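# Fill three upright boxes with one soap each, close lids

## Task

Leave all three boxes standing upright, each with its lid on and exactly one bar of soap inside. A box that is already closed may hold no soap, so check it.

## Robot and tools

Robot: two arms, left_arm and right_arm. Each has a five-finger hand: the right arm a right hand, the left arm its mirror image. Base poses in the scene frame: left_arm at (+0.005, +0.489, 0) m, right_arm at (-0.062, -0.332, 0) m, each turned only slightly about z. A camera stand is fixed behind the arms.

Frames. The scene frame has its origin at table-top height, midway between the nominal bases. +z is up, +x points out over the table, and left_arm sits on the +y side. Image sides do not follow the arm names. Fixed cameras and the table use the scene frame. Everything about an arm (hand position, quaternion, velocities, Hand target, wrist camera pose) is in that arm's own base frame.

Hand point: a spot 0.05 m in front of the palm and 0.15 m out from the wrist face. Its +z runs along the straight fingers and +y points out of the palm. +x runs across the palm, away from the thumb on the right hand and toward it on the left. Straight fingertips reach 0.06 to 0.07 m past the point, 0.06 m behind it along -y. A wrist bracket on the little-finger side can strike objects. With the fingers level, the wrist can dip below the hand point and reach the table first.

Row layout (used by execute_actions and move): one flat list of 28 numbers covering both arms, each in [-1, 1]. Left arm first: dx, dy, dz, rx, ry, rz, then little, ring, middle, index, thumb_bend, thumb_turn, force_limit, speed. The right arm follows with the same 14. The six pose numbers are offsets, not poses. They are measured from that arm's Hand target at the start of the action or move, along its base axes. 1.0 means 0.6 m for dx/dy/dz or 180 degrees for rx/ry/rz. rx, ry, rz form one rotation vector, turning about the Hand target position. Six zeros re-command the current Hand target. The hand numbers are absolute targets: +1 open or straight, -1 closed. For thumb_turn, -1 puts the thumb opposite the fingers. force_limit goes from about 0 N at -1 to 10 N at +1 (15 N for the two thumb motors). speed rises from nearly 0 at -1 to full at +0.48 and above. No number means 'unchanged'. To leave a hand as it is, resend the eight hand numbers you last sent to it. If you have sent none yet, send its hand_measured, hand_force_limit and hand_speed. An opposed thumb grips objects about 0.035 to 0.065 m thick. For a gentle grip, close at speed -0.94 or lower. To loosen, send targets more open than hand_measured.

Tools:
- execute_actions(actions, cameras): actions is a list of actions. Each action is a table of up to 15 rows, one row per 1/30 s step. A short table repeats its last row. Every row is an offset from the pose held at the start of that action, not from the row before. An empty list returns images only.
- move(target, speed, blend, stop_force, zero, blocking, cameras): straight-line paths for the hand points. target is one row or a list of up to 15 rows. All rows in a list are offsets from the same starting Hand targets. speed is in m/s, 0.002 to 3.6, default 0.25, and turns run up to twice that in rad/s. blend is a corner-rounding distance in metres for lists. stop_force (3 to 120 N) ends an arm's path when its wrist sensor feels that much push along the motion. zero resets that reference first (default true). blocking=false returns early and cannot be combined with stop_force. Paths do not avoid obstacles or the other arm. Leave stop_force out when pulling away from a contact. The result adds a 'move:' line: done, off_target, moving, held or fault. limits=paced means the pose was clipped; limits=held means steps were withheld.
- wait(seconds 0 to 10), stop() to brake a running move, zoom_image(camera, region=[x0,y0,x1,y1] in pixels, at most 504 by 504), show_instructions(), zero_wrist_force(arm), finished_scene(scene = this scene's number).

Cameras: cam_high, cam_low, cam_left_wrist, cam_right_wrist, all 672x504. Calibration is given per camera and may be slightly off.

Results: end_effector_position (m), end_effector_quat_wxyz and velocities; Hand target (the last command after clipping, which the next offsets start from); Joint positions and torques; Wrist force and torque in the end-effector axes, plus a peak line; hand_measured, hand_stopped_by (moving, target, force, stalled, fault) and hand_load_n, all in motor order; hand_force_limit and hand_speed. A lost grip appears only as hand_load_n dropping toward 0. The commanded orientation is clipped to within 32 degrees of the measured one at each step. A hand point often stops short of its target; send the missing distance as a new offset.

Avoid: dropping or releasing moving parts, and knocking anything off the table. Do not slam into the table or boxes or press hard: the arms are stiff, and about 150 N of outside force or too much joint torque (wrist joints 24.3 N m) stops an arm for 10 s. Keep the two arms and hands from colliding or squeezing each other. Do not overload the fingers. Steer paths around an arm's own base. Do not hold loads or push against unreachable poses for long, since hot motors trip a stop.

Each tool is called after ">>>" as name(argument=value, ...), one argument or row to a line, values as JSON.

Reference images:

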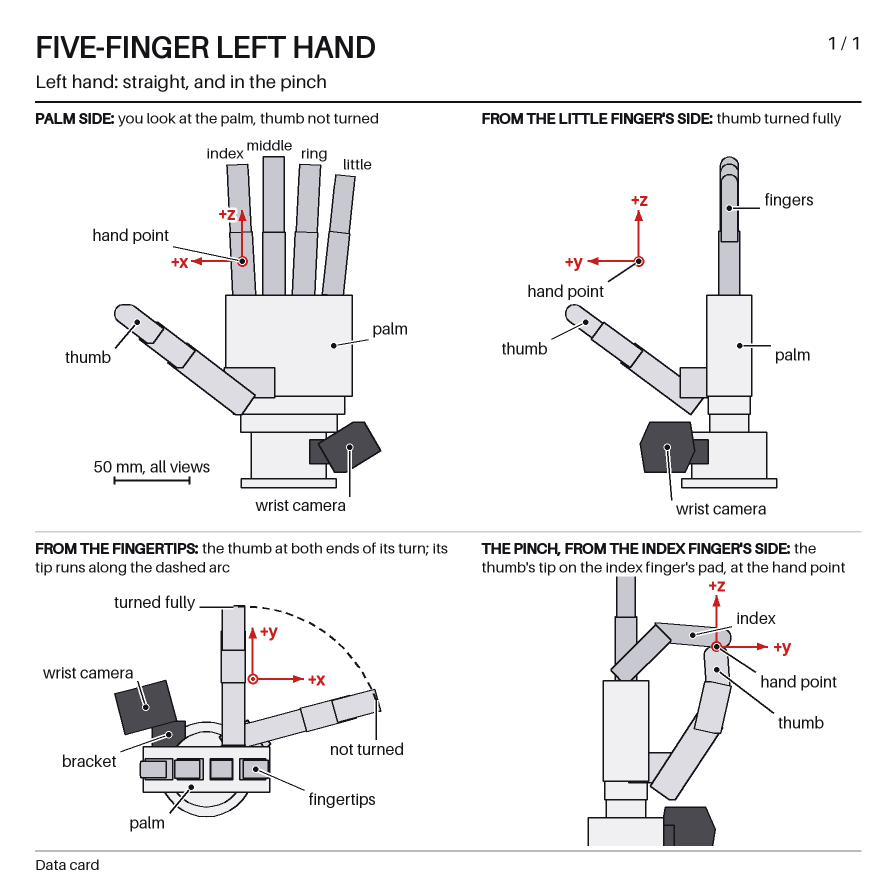

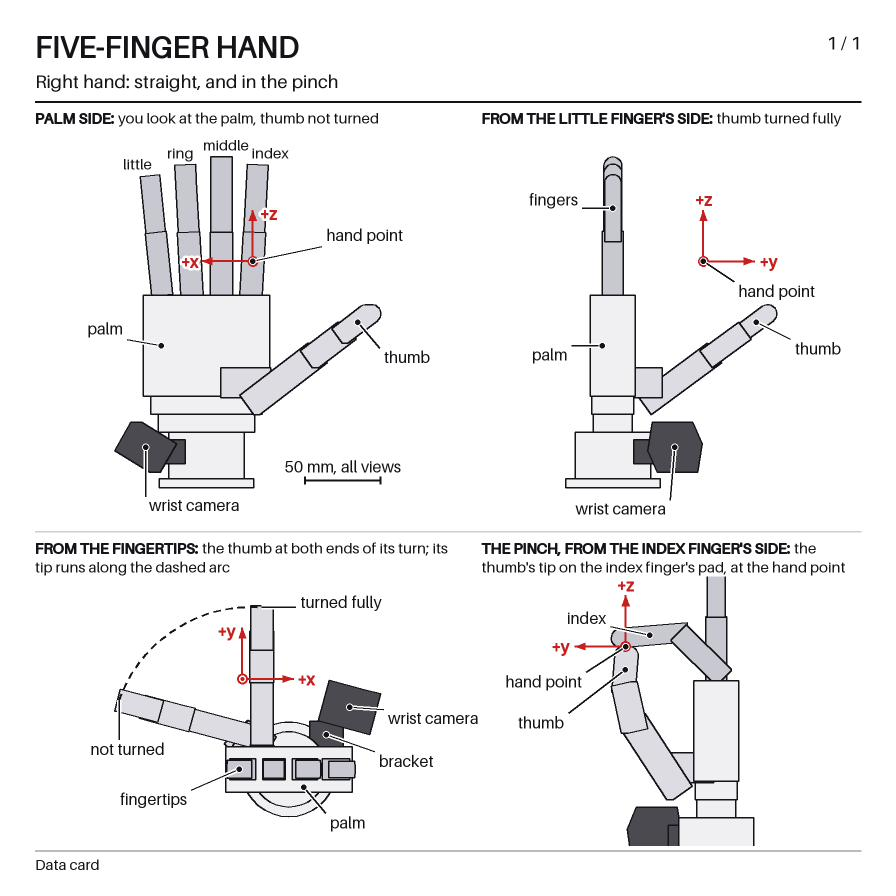

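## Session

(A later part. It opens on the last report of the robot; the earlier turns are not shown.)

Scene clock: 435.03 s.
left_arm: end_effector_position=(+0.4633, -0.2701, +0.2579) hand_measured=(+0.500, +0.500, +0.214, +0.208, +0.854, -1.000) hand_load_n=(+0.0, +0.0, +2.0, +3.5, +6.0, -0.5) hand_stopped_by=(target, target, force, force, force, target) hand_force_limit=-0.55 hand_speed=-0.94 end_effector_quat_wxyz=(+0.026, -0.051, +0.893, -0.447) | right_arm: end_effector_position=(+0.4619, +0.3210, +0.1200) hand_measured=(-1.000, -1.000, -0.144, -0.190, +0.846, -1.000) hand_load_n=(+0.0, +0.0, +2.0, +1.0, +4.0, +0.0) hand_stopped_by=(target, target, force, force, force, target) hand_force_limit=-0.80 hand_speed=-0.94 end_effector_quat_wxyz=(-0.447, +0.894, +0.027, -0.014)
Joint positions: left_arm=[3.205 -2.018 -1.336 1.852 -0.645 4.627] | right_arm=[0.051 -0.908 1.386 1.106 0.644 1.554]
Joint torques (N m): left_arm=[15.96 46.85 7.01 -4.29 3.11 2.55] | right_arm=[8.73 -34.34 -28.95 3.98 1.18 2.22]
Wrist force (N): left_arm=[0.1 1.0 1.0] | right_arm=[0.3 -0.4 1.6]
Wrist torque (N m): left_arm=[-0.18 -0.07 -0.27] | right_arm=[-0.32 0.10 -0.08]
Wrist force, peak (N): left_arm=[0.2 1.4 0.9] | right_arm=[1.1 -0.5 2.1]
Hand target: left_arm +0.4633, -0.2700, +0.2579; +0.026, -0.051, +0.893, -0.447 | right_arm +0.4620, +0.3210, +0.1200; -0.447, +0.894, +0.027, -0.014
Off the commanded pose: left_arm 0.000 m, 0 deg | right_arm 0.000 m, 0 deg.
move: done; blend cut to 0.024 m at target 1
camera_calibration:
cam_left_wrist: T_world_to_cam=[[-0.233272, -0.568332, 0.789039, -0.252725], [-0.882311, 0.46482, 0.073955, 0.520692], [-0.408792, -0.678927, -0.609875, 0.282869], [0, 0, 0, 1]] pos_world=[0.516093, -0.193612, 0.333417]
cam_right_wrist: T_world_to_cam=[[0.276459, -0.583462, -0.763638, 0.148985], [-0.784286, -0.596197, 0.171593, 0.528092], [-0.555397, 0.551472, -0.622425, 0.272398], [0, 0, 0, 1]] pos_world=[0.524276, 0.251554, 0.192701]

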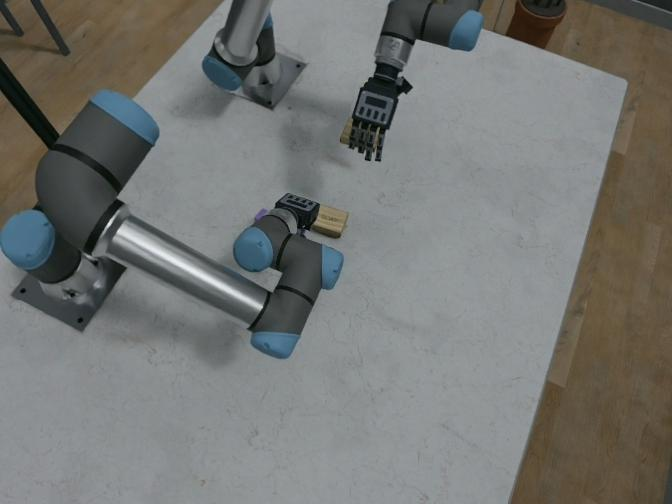

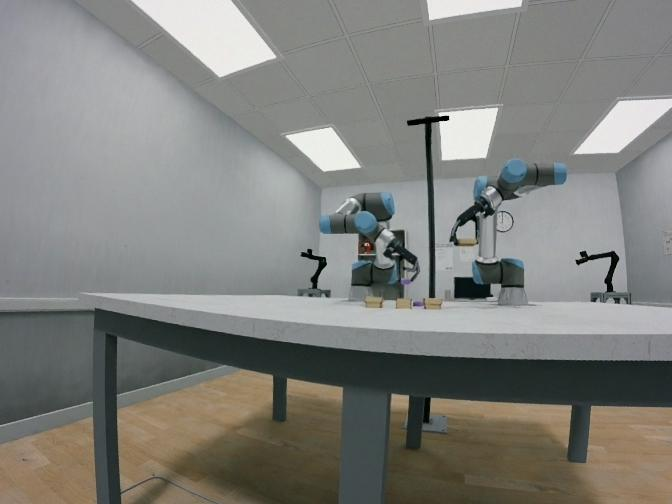

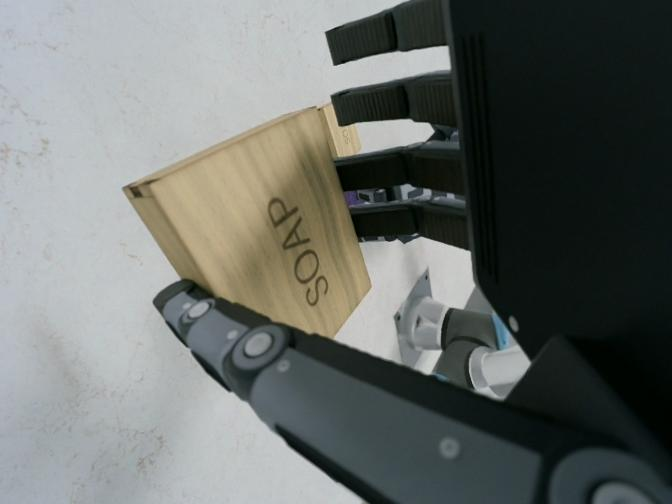

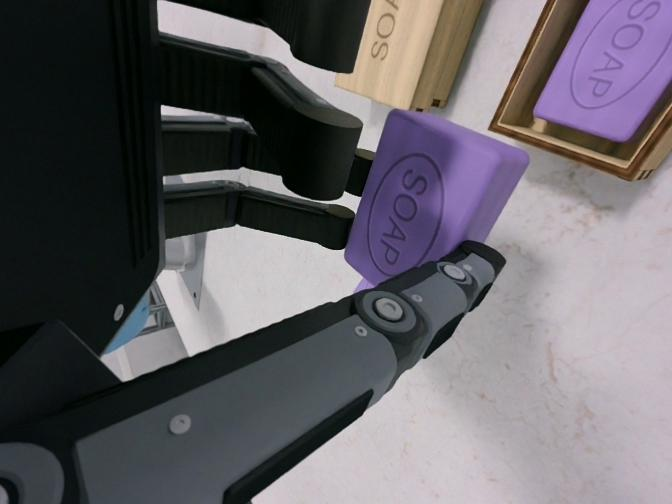

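>>> zoom_image(
  camera="cam_right_wrist",
  region=[472, 0, 672, 200],
)

>>> move(
  target=[
    [0,0,0,0,0,0,0.5,0.5,0.1,0.1,0.5,-1,-0.55,-0.94,-0.2583,-0.1912,-0.0315,0,0,-0.0239,-1,-1,-0.4,-0.4,0.6,-1,-0.8,-0.94],
    [0,-0.3855,-0.3133,0,0,0,0.5,0.5,0.1,0.1,0.5,-1,-0.55,-0.94,-0.2583,-0.1912,-0.0315,0,0,-0.0239,-1,-1,-0.4,-0.4,0.6,-1,-0.8,-0.94],
  ],
  blend=[0.02,0],
  speed=0.2,
  cameras=["all"],
)

>>> zoom_image(
  camera="cam_left_wrist",
  region=[80, 120, 240, 280],
)

>>> zoom_image(
  camera="cam_low",
  region=[385, 270, 425, 310],
)

>>> zoom_image(
  camera="cam_high",
  region=[240, 160, 400, 320],
)

Scaled by 2.520 from the camera's 672x504 image, which has a finer 960x720 frame.

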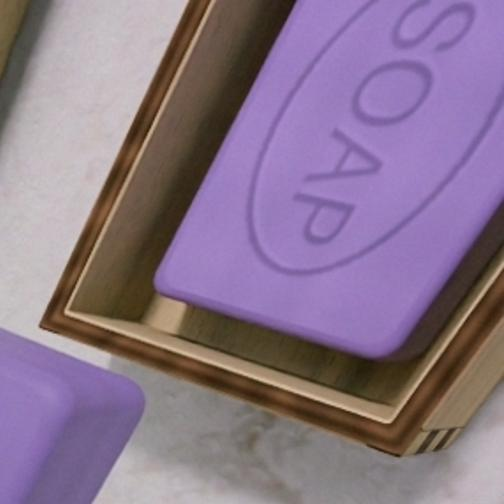

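Scene clock: 463.30 s.
left_arm: end_effector_position=(+0.4633, -0.5012, +0.0701) hand_measured=(+0.500, +0.500, +0.214, +0.208, +0.854, -1.000) hand_load_n=(+0.0, +0.0, +2.5, +3.0, +6.0, -0.5) hand_stopped_by=(target, target, force, force, force, target) hand_force_limit=-0.55 hand_speed=-0.94 end_effector_quat_wxyz=(+0.026, -0.051, +0.893, -0.447) | right_arm: end_effector_position=(+0.3070, +0.2063, +0.1011) hand_measured=(-1.000, -1.000, -0.144, -0.190, +0.846, -1.000) hand_load_n=(+0.0, +0.0, +2.0, +1.0, +4.0, +0.0) hand_stopped_by=(target, target, force, force, force, target) hand_force_limit=-0.80 hand_speed=-0.94 end_effector_quat_wxyz=(-0.447, +0.894, -0.006, +0.003)
Joint positions: left_arm=[2.759 -2.317 -1.224 2.537 -0.791 3.978] | right_arm=[-0.281 -1.219 2.071 1.057 0.689 1.143]
Joint torques (N m): left_arm=[-14.11 36.72 24.57 0.24 -0.44 -2.66] | right_arm=[-5.34 -37.48 1.93 4.27 1.23 -3]
Wrist force (N): left_arm=[0.3 0.6 0.5] | right_arm=[0.8 -0.3 1.8]
Wrist torque (N m): left_arm=[-0.16 -0.04 -0.09] | right_arm=[-0.33 0.02 0.05]
Wrist force, peak (N): left_arm=[0.5 0.8 1.5] | right_arm=[1.3 -1.1 2.0]
Hand target: left_arm +0.4633, -0.5013, +0.0700; +0.026, -0.051, +0.893, -0.447 | right_arm +0.3070, +0.2063, +0.1011; -0.447, +0.894, -0.006, +0.003
Off the commanded pose: left_arm 0.000 m, 0 deg | right_arm 0.000 m, 0 deg.
move: done
camera_calibration:
cam_left_wrist: T_world_to_cam=[[-0.233313, -0.56829, 0.789057, -0.235848], [-0.882262, 0.464913, 0.0739636, 0.642014], [-0.408875, -0.678898, -0.609851, 0.0114855], [0, 0, 0, 1]] pos_world=[0.516094, -0.424713, 0.145617]
cam_right_wrist: T_world_to_cam=[[0.23196, -0.602556, -0.763624, 0.128119], [-0.826772, -0.535729, 0.171588, 0.34199], [-0.512487, 0.591541, -0.622444, 0.216321], [0, 0, 0, 1]] pos_world=[0.363891, 0.13245, 0.173801]

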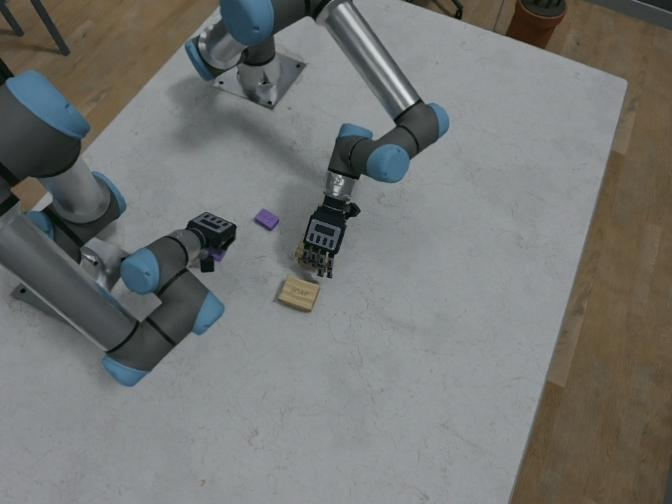

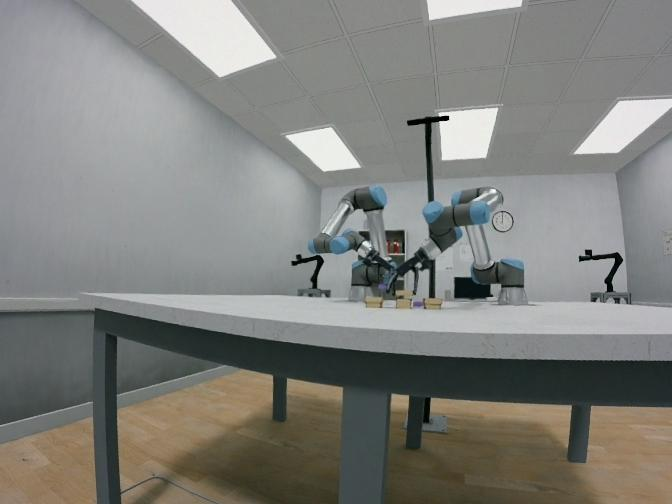

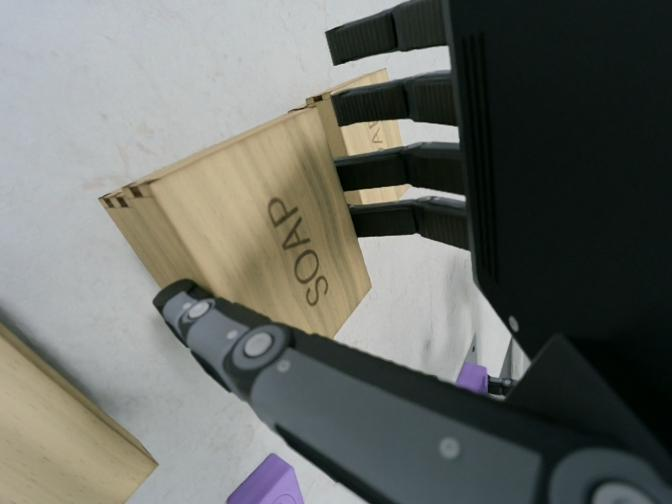

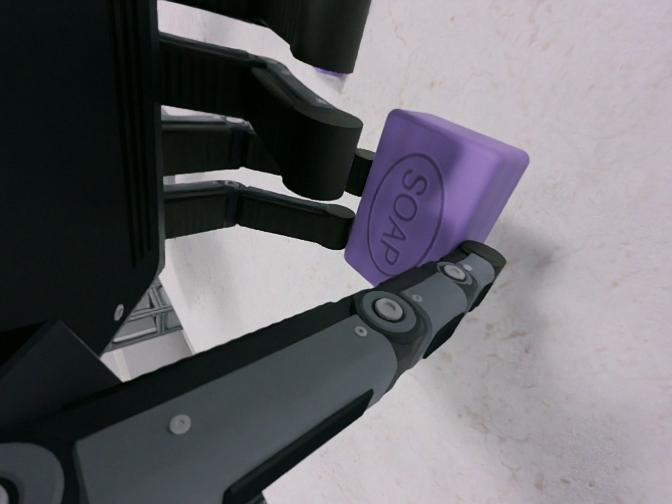

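Scaled by 3.150 from the camera's 672x504 image, which has a finer 960x720 frame.

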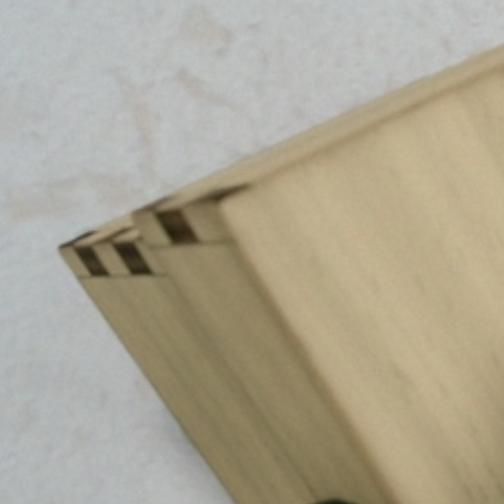

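Scaled by 12.600 from the camera's 672x504 image, which has a finer 960x720 frame.

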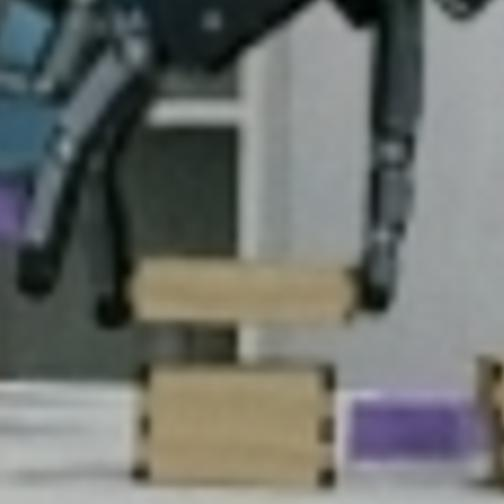

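Scaled by 3.150 from the camera's 672x504 image, which has a finer 960x720 frame.

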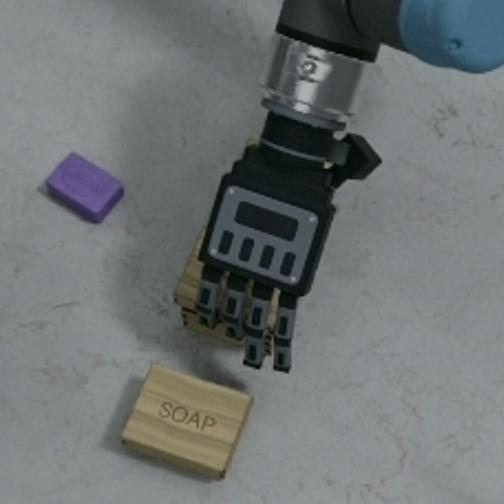

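>>> move(
  target=[0,0,-0.0468,0,0,0,0.5,0.5,0.1,0.1,0.5,-1,-0.55,-0.94,0,0,0,0,0,0,-1,-1,-0.4,-0.4,0.6,-1,-0.8,-0.94],
  speed=0.04,
  stop_force=3.5,
  cameras=["cam_low","cam_left_wrist"],
)

>>> zoom_image(
  camera="cam_low",
  region=[385, 270, 425, 310],
)

Scene clock: 471.47 s.
left_arm: end_effector_position=(+0.4633, -0.5013, +0.0419) hand_measured=(+0.500, +0.500, +0.214, +0.208, +0.854, -1.000) hand_load_n=(+0.0, +0.0, +2.5, +3.0, +6.0, -0.5) hand_stopped_by=(target, target, force, force, force, target) hand_force_limit=-0.55 hand_speed=-0.94 end_effector_quat_wxyz=(+0.026, -0.051, +0.893, -0.447) | right_arm: end_effector_position=(+0.3070, +0.2063, +0.1011) hand_measured=(-1.000, -1.000, -0.144, -0.190, +0.846, -1.000) hand_load_n=(+0.0, +0.5, +2.0, +1.0, +3.5, +0.0) hand_stopped_by=(target, target, force, force, force, target) hand_force_limit=-0.80 hand_speed=-0.94 end_effector_quat_wxyz=(-0.447, +0.894, -0.006, +0.003)
Joint positions: left_arm=[2.759 -2.346 -1.25 2.592 -0.791 3.978] | right_arm=[-0.281 -1.219 2.071 1.057 0.689 1.143]
Joint torques (N m): left_arm=[-10.29 35.25 6.2 0.26 -0.26 -2.58] | right_arm=[-5.18 -35.72 1.84 4.34 1.22 -3.02]
Wrist force (N): left_arm=[0.2 -0.5 -0.8] | right_arm=[0.8 -0.3 1.4]
Wrist torque (N m): left_arm=[-0.22 -0.04 -0.07] | right_arm=[-0.30 0.03 0.05]
Wrist force, peak (N): left_arm=[0.5 -0.5 -0.9] | right_arm=[1.3 -0.2 1.7]
Hand target: left_arm +0.4633, -0.5013, +0.0419; +0.026, -0.051, +0.893, -0.447 | right_arm +0.3070, +0.2063, +0.1011; -0.447, +0.894, -0.006, +0.003
Off the commanded pose: left_arm 0.000 m, 0 deg | right_arm 0.000 m, 0 deg.
move: done
camera_calibration:
cam_left_wrist: T_world_to_cam=[[-0.233313, -0.56829, 0.789057, -0.213654], [-0.882262, 0.464913, 0.0739636, 0.644146], [-0.408875, -0.678898, -0.609851, -0.00578017], [0, 0, 0, 1]] pos_world=[0.516094, -0.424813, 0.117417]
Images, in order (width x height): cam_low 672x504, cam_left_wrist 672x504.

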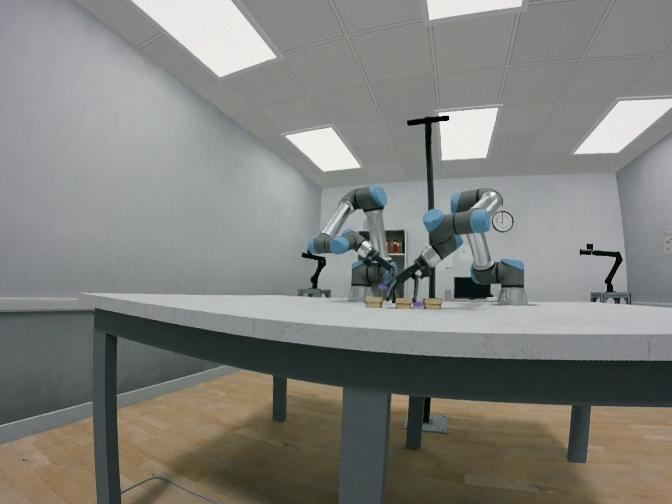

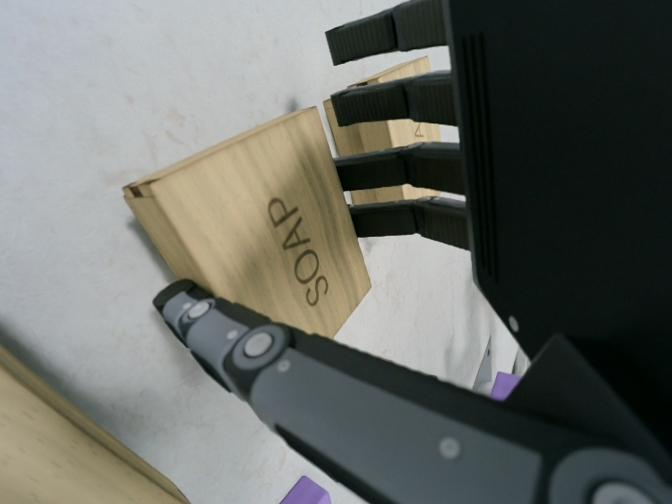

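Scaled by 12.600 from the camera's 672x504 image, which has a finer 960x720 frame.

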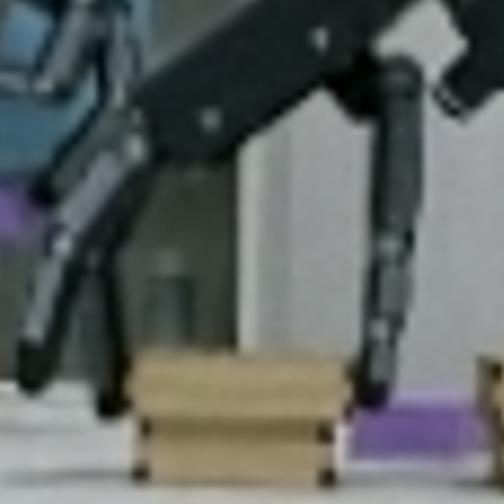

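>>> move(
  target=[
    [0,0,0,0,0,0,0.5,0.5,0.5,0.5,1,-1,-0.5,-0.5,0,0,0,0,0,0,-1,-1,-0.4,-0.4,0.6,-1,-0.8,-0.94],
    [0,0,0.1135,0,0,0,0.5,0.5,0.5,0.5,1,-1,-0.5,-0.5,0,0,0,0,0,0,-1,-1,-0.4,-0.4,0.6,-1,-0.8,-0.94],
    [0.0262,-0.1612,0.1135,0,0,0,0.5,0.5,0.5,0.5,1,-1,-0.5,-0.5,0,0,0,0,0,0,-1,-1,-0.4,-0.4,0.6,-1,-0.8,-0.94],
  ],
  speed=[0.1,0.1,0.15],
  blend=[0,0.02,0],
  cameras=["all"],
)

>>> zoom_image(
  camera="cam_high",
  region=[240, 160, 400, 320],
)

Scene clock: 503.67 s.
left_arm: end_effector_position=(+0.4790, -0.5980, +0.1100) hand_measured=(+0.500, +0.500, +0.500, +0.500, +1.000, -1.000) hand_load_n=(+0.0, -0.5, +0.0, +0.0, +0.0, +0.0) hand_stopped_by=(target, target, target, target, target, target) hand_force_limit=-0.50 hand_speed=-0.50 end_effector_quat_wxyz=(+0.026, -0.051, +0.893, -0.447) | right_arm: end_effector_position=(+0.3070, +0.2063, +0.1011) hand_measured=(-1.000, -1.000, -0.144, -0.190, +0.846, -1.000) hand_load_n=(+0.0, +0.0, +2.0, +1.0, +4.0, +0.0) hand_stopped_by=(target, target, force, force, force, target) hand_force_limit=-0.80 hand_speed=-0.94 end_effector_quat_wxyz=(-0.447, +0.894, -0.006, +0.003)
Joint positions: left_arm=[2.626 -2.462 -0.833 2.39 -0.868 3.83] | right_arm=[-0.281 -1.219 2.071 1.057 0.689 1.143]
Joint torques (N m): left_arm=[-14.74 41.76 26.58 -2.88 -0.57 -1.83] | right_arm=[-4.92 -37.02 1.82 4.19 1.3 -2.87]
Wrist force (N): left_arm=[0.0 0.7 0.6] | right_arm=[0.7 -0.4 1.4]
Wrist torque (N m): left_arm=[-0.17 -0.02 -0.15] | right_arm=[-0.31 0.04 0.04]
Wrist force, peak (N): left_arm=[0.2 1.3 1.0] | right_arm=[0.6 -0.5 2.1]
Hand target: left_arm +0.4790, -0.5980, +0.1100; +0.026, -0.051, +0.893, -0.447 | right_arm +0.3070, +0.2063, +0.1011; -0.447, +0.894, -0.006, +0.003
Off the commanded pose: left_arm 0.000 m, 0 deg | right_arm 0.000 m, 0 deg.
move: done
camera_calibration:
cam_left_wrist: T_world_to_cam=[[-0.233249, -0.568293, 0.789074, -0.318718], [-0.88233, 0.464789, 0.0739265, 0.697896], [-0.408765, -0.67898, -0.609834, -0.0235839], [0, 0, 0, 1]] pos_world=[0.531793, -0.521512, 0.185517]
cam_right_wrist: T_world_to_cam=[[0.23196, -0.602556, -0.763624, 0.128119], [-0.826772, -0.535729, 0.171588, 0.34199], [-0.512487, 0.591541, -0.622444, 0.216321], [0, 0, 0, 1]] pos_world=[0.363891, 0.13245, 0.173801]

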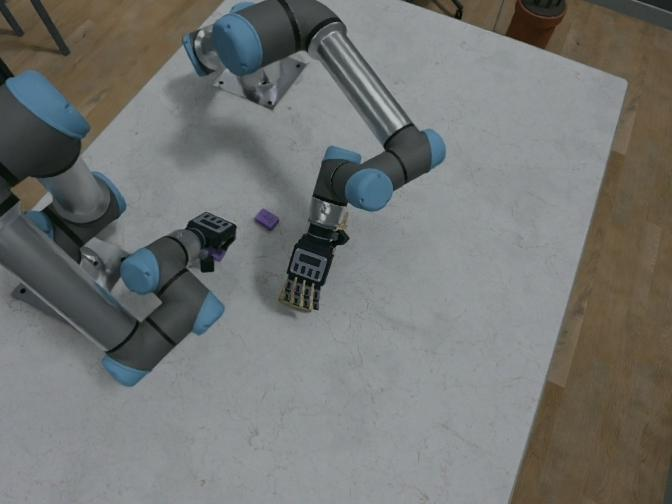

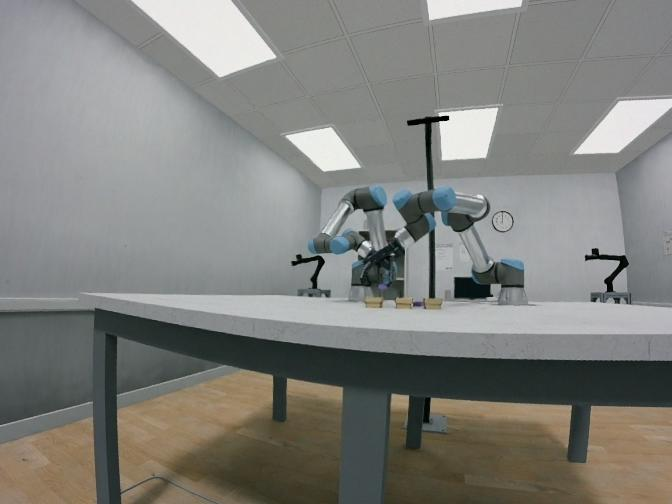

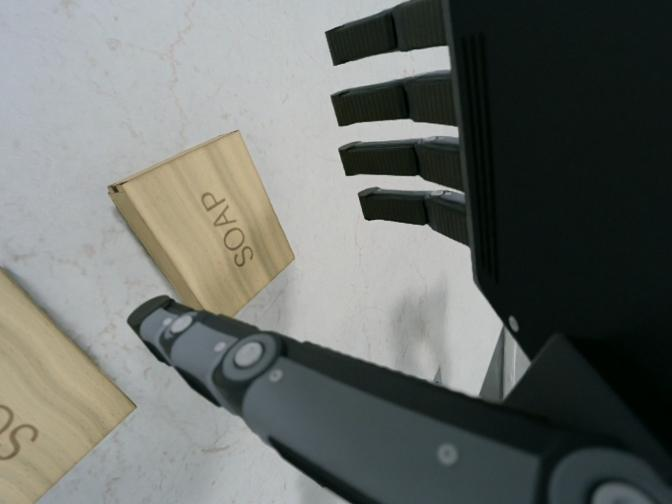

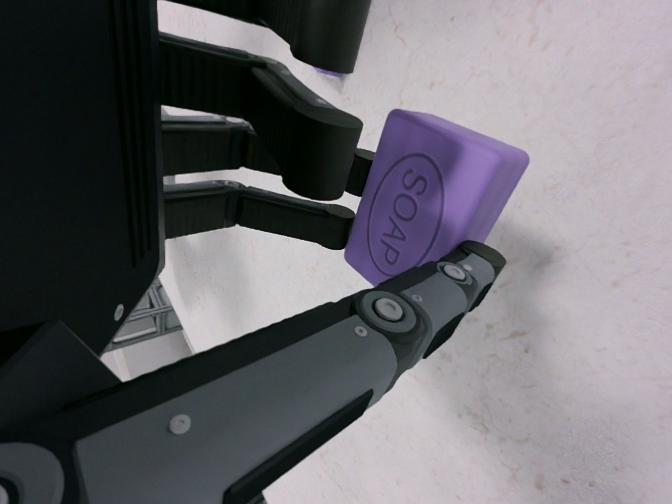

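Scaled by 3.150 from the camera's 672x504 image, which has a finer 960x720 frame.

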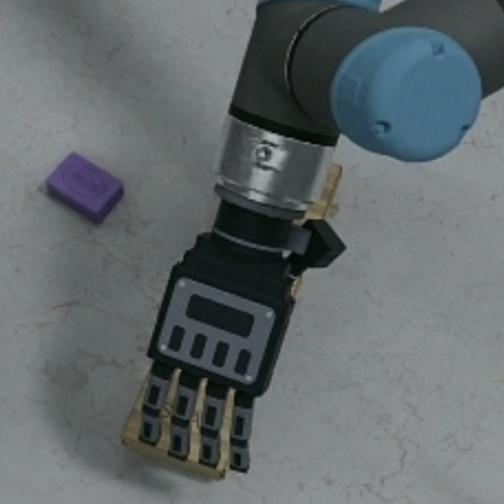

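>>> zoom_image(
  camera="cam_left_wrist",
  region=[90, 100, 310, 320],
)

Scaled by 2.291 from the camera's 672x504 image, which has a finer 960x720 frame.

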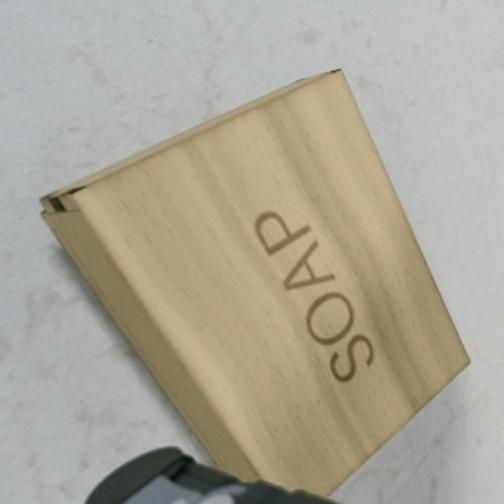

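>>> move(
  target=[-0.0022,-0.0115,-0.0572,0,0,0.0056,0.5,0.5,0.5,0.5,1,-1,-0.5,-0.5,0,0,0,0,0,0,-1,-1,-0.4,-0.4,0.6,-1,-0.8,-0.94],
  speed=0.1,
  cameras=["cam_low","cam_left_wrist"],
)

>>> zoom_image(
  camera="cam_left_wrist",
  region=[90, 90, 350, 350],
)

>>> zoom_image(
  camera="cam_low",
  region=[355, 270, 395, 310],
)

Scene clock: 537.73 s.
left_arm: end_effector_position=(+0.4777, -0.6049, +0.0757) hand_measured=(+0.500, +0.500, +0.500, +0.500, +1.000, -1.000) hand_load_n=(+0.0, +0.0, +0.0, +0.0, +0.0, +0.0) hand_stopped_by=(target, target, target, target, target, target) hand_force_limit=-0.50 hand_speed=-0.50 end_effector_quat_wxyz=(+0.030, -0.059, +0.892, -0.446) | right_arm: end_effector_position=(+0.3070, +0.2063, +0.1011) hand_measured=(-1.000, -1.000, -0.144, -0.190, +0.846, -1.000) hand_load_n=(+0.0, +0.0, +2.0, +1.0, +4.0, +0.0) hand_stopped_by=(target, target, force, force, force, target) hand_force_limit=-0.80 hand_speed=-0.94 end_effector_quat_wxyz=(-0.447, +0.894, -0.006, +0.003)
Joint positions: left_arm=[2.614 -2.481 -0.881 2.478 -0.887 3.8] | right_arm=[-0.281 -1.219 2.071 1.057 0.689 1.143]
Joint torques (N m): left_arm=[-15.1 42.17 7.63 0.39 -0.66 -2.76] | right_arm=[-4.64 -36.88 2.12 4.09 1.28 -2.8]
Wrist force (N): left_arm=[0.1 0.8 0.5] | right_arm=[0.7 -0.2 1.8]
Wrist torque (N m): left_arm=[-0.14 -0.04 -0.17] | right_arm=[-0.31 0.04 0.04]
Wrist force, peak (N): left_arm=[0.3 1.2 0.8] | right_arm=[0.9 -0.5 1.8]
Hand target: left_arm +0.4777, -0.6049, +0.0757; +0.030, -0.059, +0.892, -0.446 | right_arm +0.3070, +0.2063, +0.1011; -0.447, +0.894, -0.006, +0.003
Off the commanded pose: left_arm 0.000 m, 0 deg | right_arm 0.000 m, 0 deg.
move: done
camera_calibration:
cam_left_wrist: T_world_to_cam=[[-0.223311, -0.572312, 0.789045, -0.303146], [-0.890273, 0.449377, 0.0739834, 0.696976], [-0.39692, -0.685944, -0.609865, -0.0595447], [0, 0, 0, 1]] pos_world=[0.529169, -0.527543, 0.151317]
Images, in order (width x height): cam_low 672x504, cam_left_wrist 672x504.

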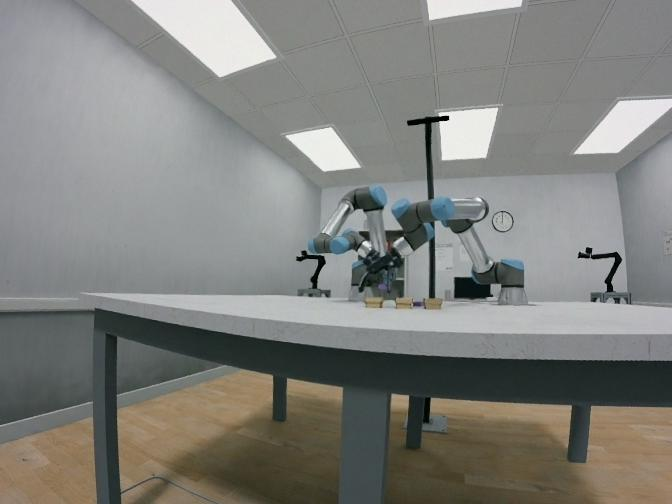

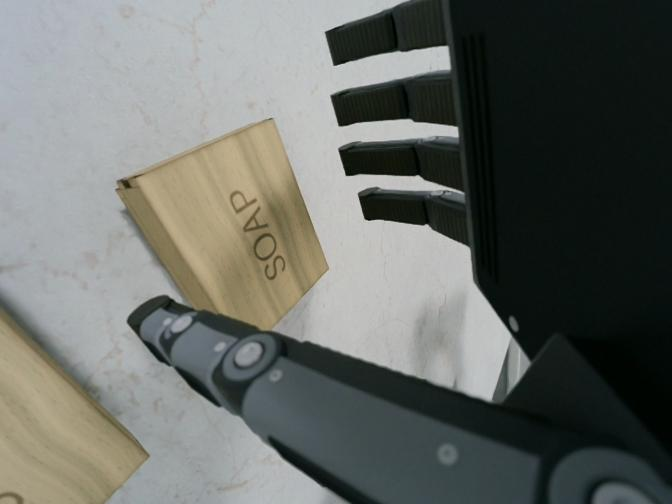

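Scaled by 1.938 from the camera's 672x504 image, which has a finer 960x720 frame.

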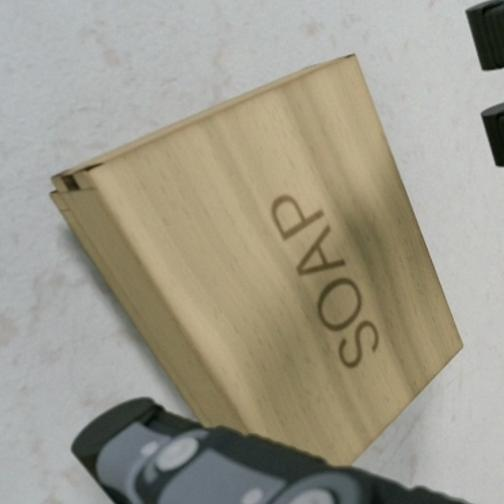

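Scaled by 12.600 from the camera's 672x504 image, which has a finer 960x720 frame.

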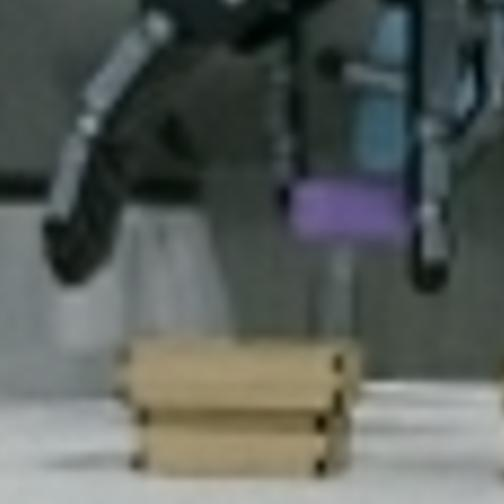

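>>> move(
  target=[0.0015,-0.0132,-0.0562,0,0,0,0.5,0.5,0.5,0.5,1,-1,-0.5,-0.5,0,0,0,0,0,0,-1,-1,-0.4,-0.4,0.6,-1,-0.8,-0.94],
  speed=0.08,
  stop_force=5,
  cameras=["cam_low","cam_left_wrist"],
)

>>> zoom_image(
  camera="cam_low",
  region=[355, 270, 395, 310],
)

Scene clock: 549.57 s.
left_arm: end_effector_position=(+0.4786, -0.6129, +0.0419) hand_measured=(+0.500, +0.500, +0.500, +0.500, +1.000, -1.000) hand_load_n=(+0.0, +0.0, +0.0, +0.0, +0.0, +0.0) hand_stopped_by=(target, target, target, target, target, target) hand_force_limit=-0.50 hand_speed=-0.50 end_effector_quat_wxyz=(+0.030, -0.059, +0.892, -0.446) | right_arm: end_effector_position=(+0.3070, +0.2063, +0.1011) hand_measured=(-1.000, -1.000, -0.144, -0.190, +0.846, -1.000) hand_load_n=(+0.0, +0.0, +2.0, +1.0, +4.0, +0.0) hand_stopped_by=(target, target, force, force, force, target) hand_force_limit=-0.80 hand_speed=-0.94 end_effector_quat_wxyz=(-0.447, +0.894, -0.006, +0.003)
Joint positions: left_arm=[2.604 -2.523 -0.89 2.534 -0.893 3.79] | right_arm=[-0.281 -1.219 2.071 1.057 0.689 1.143]
Joint torques (N m): left_arm=[-14.17 42.32 25.84 0.6 -0.68 -2.52] | right_arm=[-4.29 -37.38 1.98 4.06 1.31 -2.71]
Wrist force (N): left_arm=[0.0 0.9 0.5] | right_arm=[0.8 -0.4 1.7]
Wrist torque (N m): left_arm=[-0.13 -0.03 -0.17] | right_arm=[-0.33 0.03 0.05]
Wrist force, peak (N): left_arm=[0.0 1.2 0.9] | right_arm=[0.8 -0.2 1.9]
Hand target: left_arm +0.4786, -0.6129, +0.0419; +0.030, -0.059, +0.892, -0.446 | right_arm +0.3070, +0.2063, +0.1011; -0.447, +0.894, -0.006, +0.003
Off the commanded pose: left_arm 0.000 m, 0 deg | right_arm 0.000 m, 0 deg.
move: done
camera_calibration:
cam_left_wrist: T_world_to_cam=[[-0.223279, -0.572297, 0.789064, -0.280808], [-0.890331, 0.449274, 0.0739181, 0.70381], [-0.396809, -0.686024, -0.609847, -0.0853235], [0, 0, 0, 1]] pos_world=[0.530068, -0.535443, 0.117517]
Images, in order (width x height): cam_low 672x504, cam_left_wrist 672x504.

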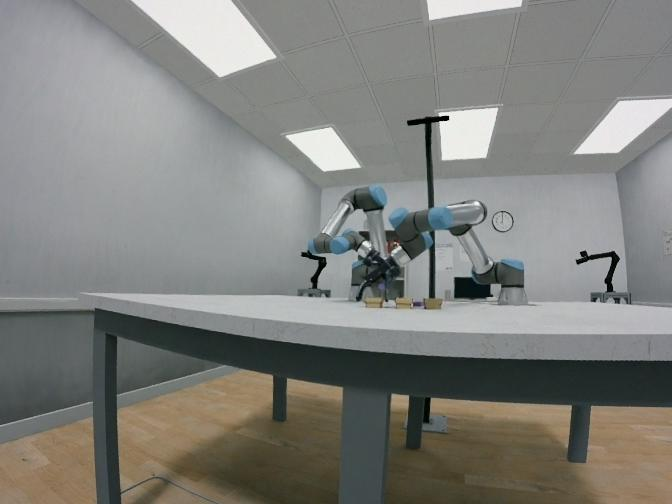

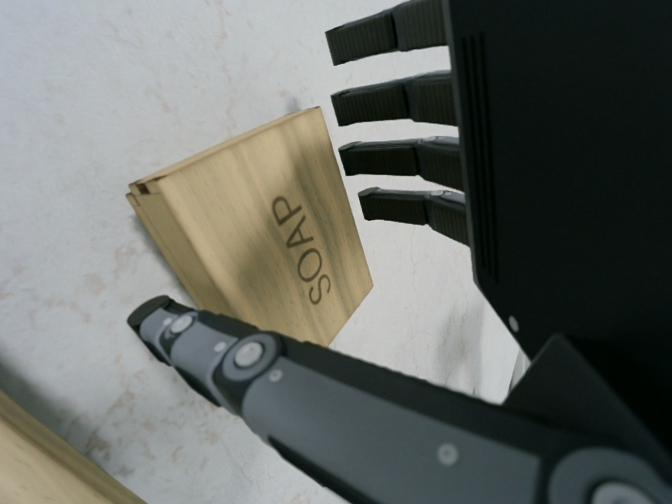

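Scaled by 12.600 from the camera's 672x504 image, which has a finer 960x720 frame.

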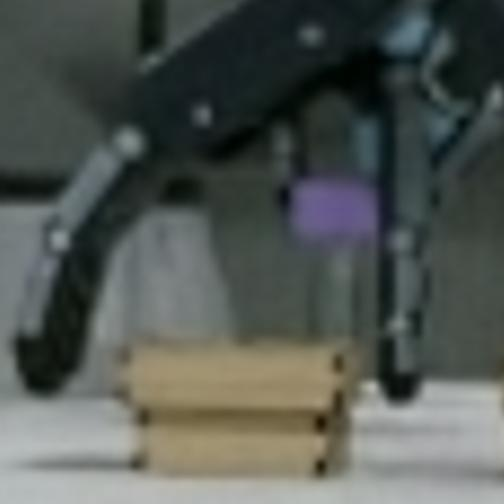

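>>> move(
  target=[0,0,0,0,0,0,0.5,0.5,0.1,0.1,0.5,-1,-0.5,-0.94,0,0,0,0,0,0,-1,-1,-0.4,-0.4,0.6,-1,-0.8,-0.94],
  cameras=["cam_low"],
)

>>> zoom_image(
  camera="cam_low",
  region=[355, 270, 395, 310],
)

Scene clock: 558.20 s.
left_arm: end_effector_position=(+0.4786, -0.6129, +0.0419) hand_measured=(+0.500, +0.500, +0.214, +0.208, +0.854, -1.000) hand_load_n=(+0.0, +0.0, +3.0, +2.5, +6.0, -0.5) hand_stopped_by=(target, target, force, force, force, target) hand_force_limit=-0.50 hand_speed=-0.94 end_effector_quat_wxyz=(+0.030, -0.059, +0.892, -0.446) | right_arm: end_effector_position=(+0.3070, +0.2063, +0.1011) hand_measured=(-1.000, -1.000, -0.144, -0.190, +0.846, -1.000) hand_load_n=(+0.0, +0.0, +2.0, +1.0, +4.0, +0.0) hand_stopped_by=(target, target, force, force, force, target) hand_force_limit=-0.80 hand_speed=-0.94 end_effector_quat_wxyz=(-0.447, +0.894, -0.006, +0.003)
Joint positions: left_arm=[2.604 -2.523 -0.89 2.534 -0.893 3.79] | right_arm=[-0.281 -1.219 2.071 1.057 0.689 1.143]
Joint torques (N m): left_arm=[-14.11 42.9 25.94 0.44 -0.66 -2.68] | right_arm=[-4.02 -36.58 2.09 4.05 1.29 -2.72]
Wrist force (N): left_arm=[0.3 0.6 0.4] | right_arm=[0.6 -0.2 1.4]
Wrist torque (N m): left_arm=[-0.13 -0.05 -0.17] | right_arm=[-0.28 0.07 0.04]
Wrist force, peak (N): left_arm=[-0.1 1.1 0.8] | right_arm=[1.0 -0.4 1.8]
Hand target: left_arm +0.4786, -0.6129, +0.0419; +0.030, -0.059, +0.892, -0.446 | right_arm +0.3070, +0.2063, +0.1011; -0.447, +0.894, -0.006, +0.003
Off the commanded pose: left_arm 0.000 m, 0 deg | right_arm 0.000 m, 0 deg.
move: done
Images, in order (width x height): cam_low 672x504.

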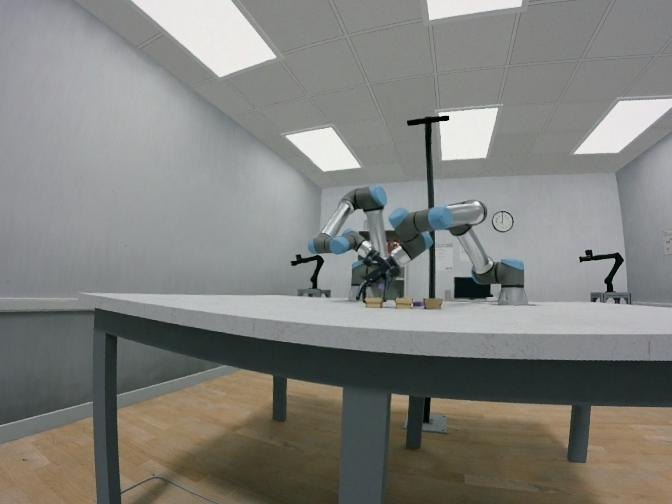

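Scaled by 12.600 from the camera's 672x504 image, which has a finer 960x720 frame.

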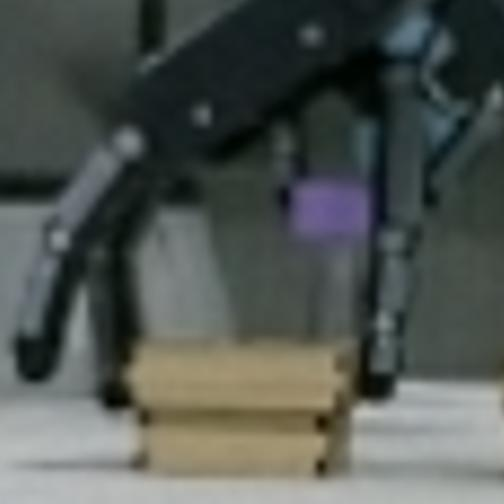

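Lift and record references.

>>> move(
  target=[0,0,0.06,0,0,0,0.5,0.5,0.1,0.1,0.5,-1,-0.5,-0.94,0,0,0,0,0,0,-1,-1,-0.4,-0.4,0.6,-1,-0.8,-0.94],
  speed=0.06,
  cameras=["all"],
)

>>> zoom_image(
  camera="cam_low",
  region=[355, 270, 395, 310],
)

>>> zoom_image(
  camera="cam_left_wrist",
  region=[80, 120, 240, 280],
)

Scene clock: 567.80 s.
left_arm: end_effector_position=(+0.4786, -0.6129, +0.0778) hand_measured=(+0.500, +0.500, +0.214, +0.208, +0.854, -1.000) hand_load_n=(+0.0, +0.0, +2.5, +3.0, +6.0, -0.5) hand_stopped_by=(target, target, force, force, force, target) hand_force_limit=-0.50 hand_speed=-0.94 end_effector_quat_wxyz=(+0.030, -0.059, +0.892, -0.446) | right_arm: end_effector_position=(+0.3070, +0.2063, +0.1011) hand_measured=(-1.000, -1.000, -0.144, -0.190, +0.846, -1.000) hand_load_n=(+0.0, +0.0, +2.0, +1.0, +4.0, +0.0) hand_stopped_by=(target, target, force, force, force, target) hand_force_limit=-0.80 hand_speed=-0.94 end_effector_quat_wxyz=(-0.447, +0.894, -0.006, +0.003)
Joint positions: left_arm=[2.604 -2.497 -0.845 2.463 -0.893 3.79] | right_arm=[-0.281 -1.219 2.071 1.057 0.689 1.143]
Joint torques (N m): left_arm=[-13.13 63.26 27.28 -2.88 0.12 2.32] | right_arm=[-3.96 -36.74 1.28 4.06 1.26 -2.75]
Wrist force (N): left_arm=[-0.1 0.9 0.5] | right_arm=[0.5 -0.6 1.5]
Wrist torque (N m): left_arm=[-0.13 -0.02 -0.16] | right_arm=[-0.35 0.08 0.02]
Wrist force, peak (N): left_arm=[-0.1 1.6 0.9] | right_arm=[1.0 -0.3 1.9]
Hand target: left_arm +0.4786, -0.6129, +0.0779; +0.030, -0.059, +0.892, -0.446 | right_arm +0.3070, +0.2063, +0.1011; -0.447, +0.894, -0.006, +0.003
Off the commanded pose: left_arm 0.000 m, 0 deg | right_arm 0.000 m, 0 deg.
move: done
camera_calibration:
cam_left_wrist: T_world_to_cam=[[-0.223156, -0.572358, 0.789055, -0.30923], [-0.890362, 0.449195, 0.0740257, 0.701114], [-0.396809, -0.686025, -0.609846, -0.0634306], [0, 0, 0, 1]] pos_world=[0.530068, -0.535442, 0.153417]
cam_right_wrist: T_world_to_cam=[[0.23196, -0.602556, -0.763624, 0.128119], [-0.826772, -0.535729, 0.171588, 0.34199], [-0.512487, 0.591541, -0.622444, 0.216321], [0, 0, 0, 1]] pos_world=[0.363891, 0.13245, 0.173801]

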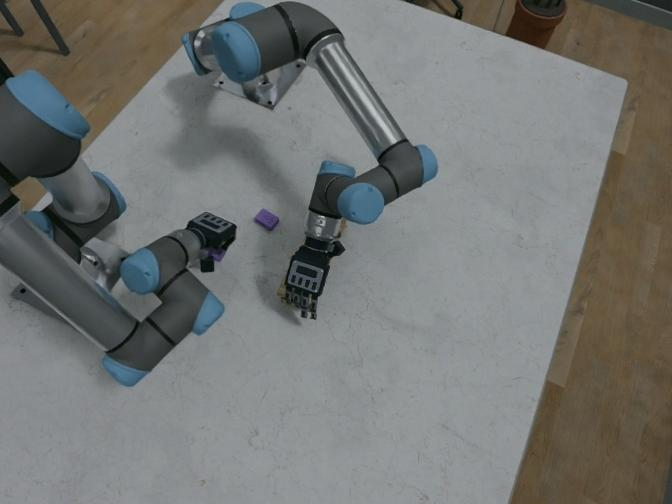

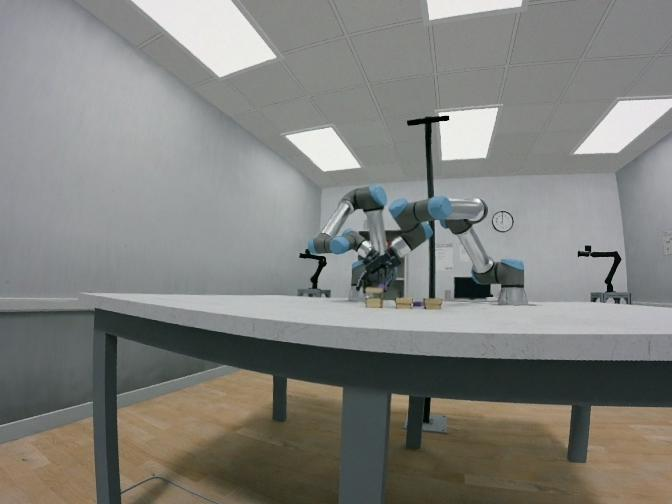

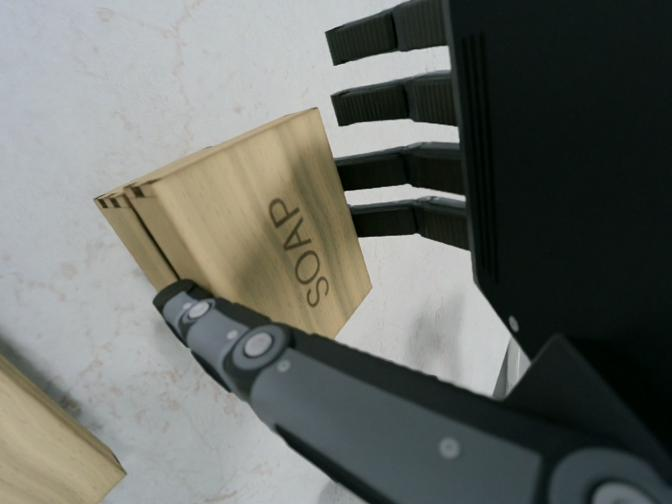

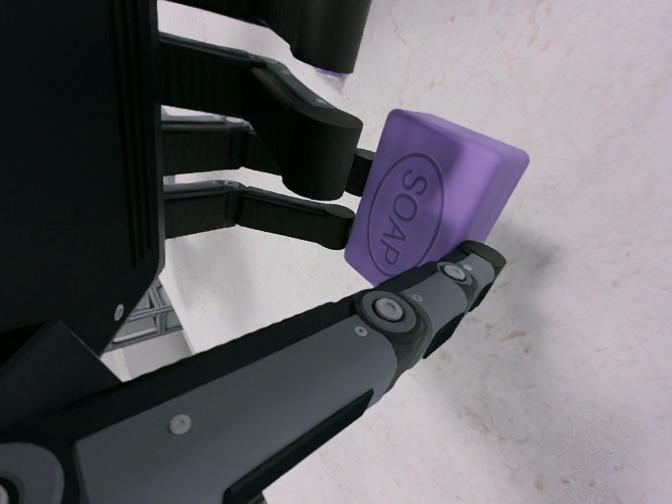

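Scaled by 12.600 from the camera's 672x504 image, which has a finer 960x720 frame.

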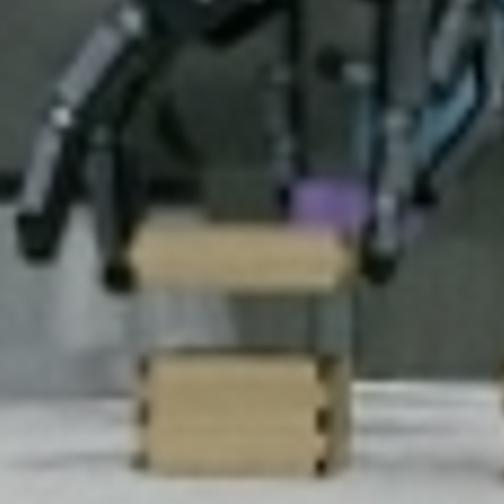

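Scaled by 3.150 from the camera's 672x504 image, which has a finer 960x720 frame.

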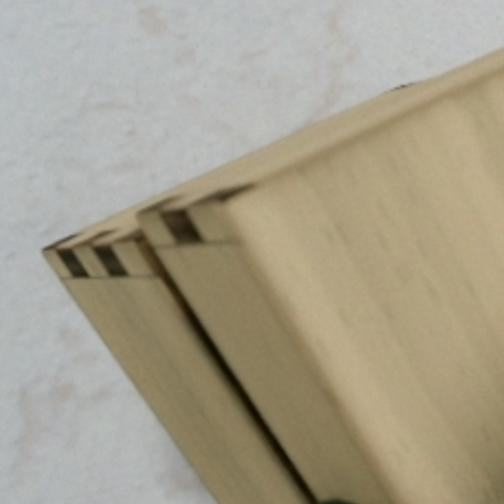

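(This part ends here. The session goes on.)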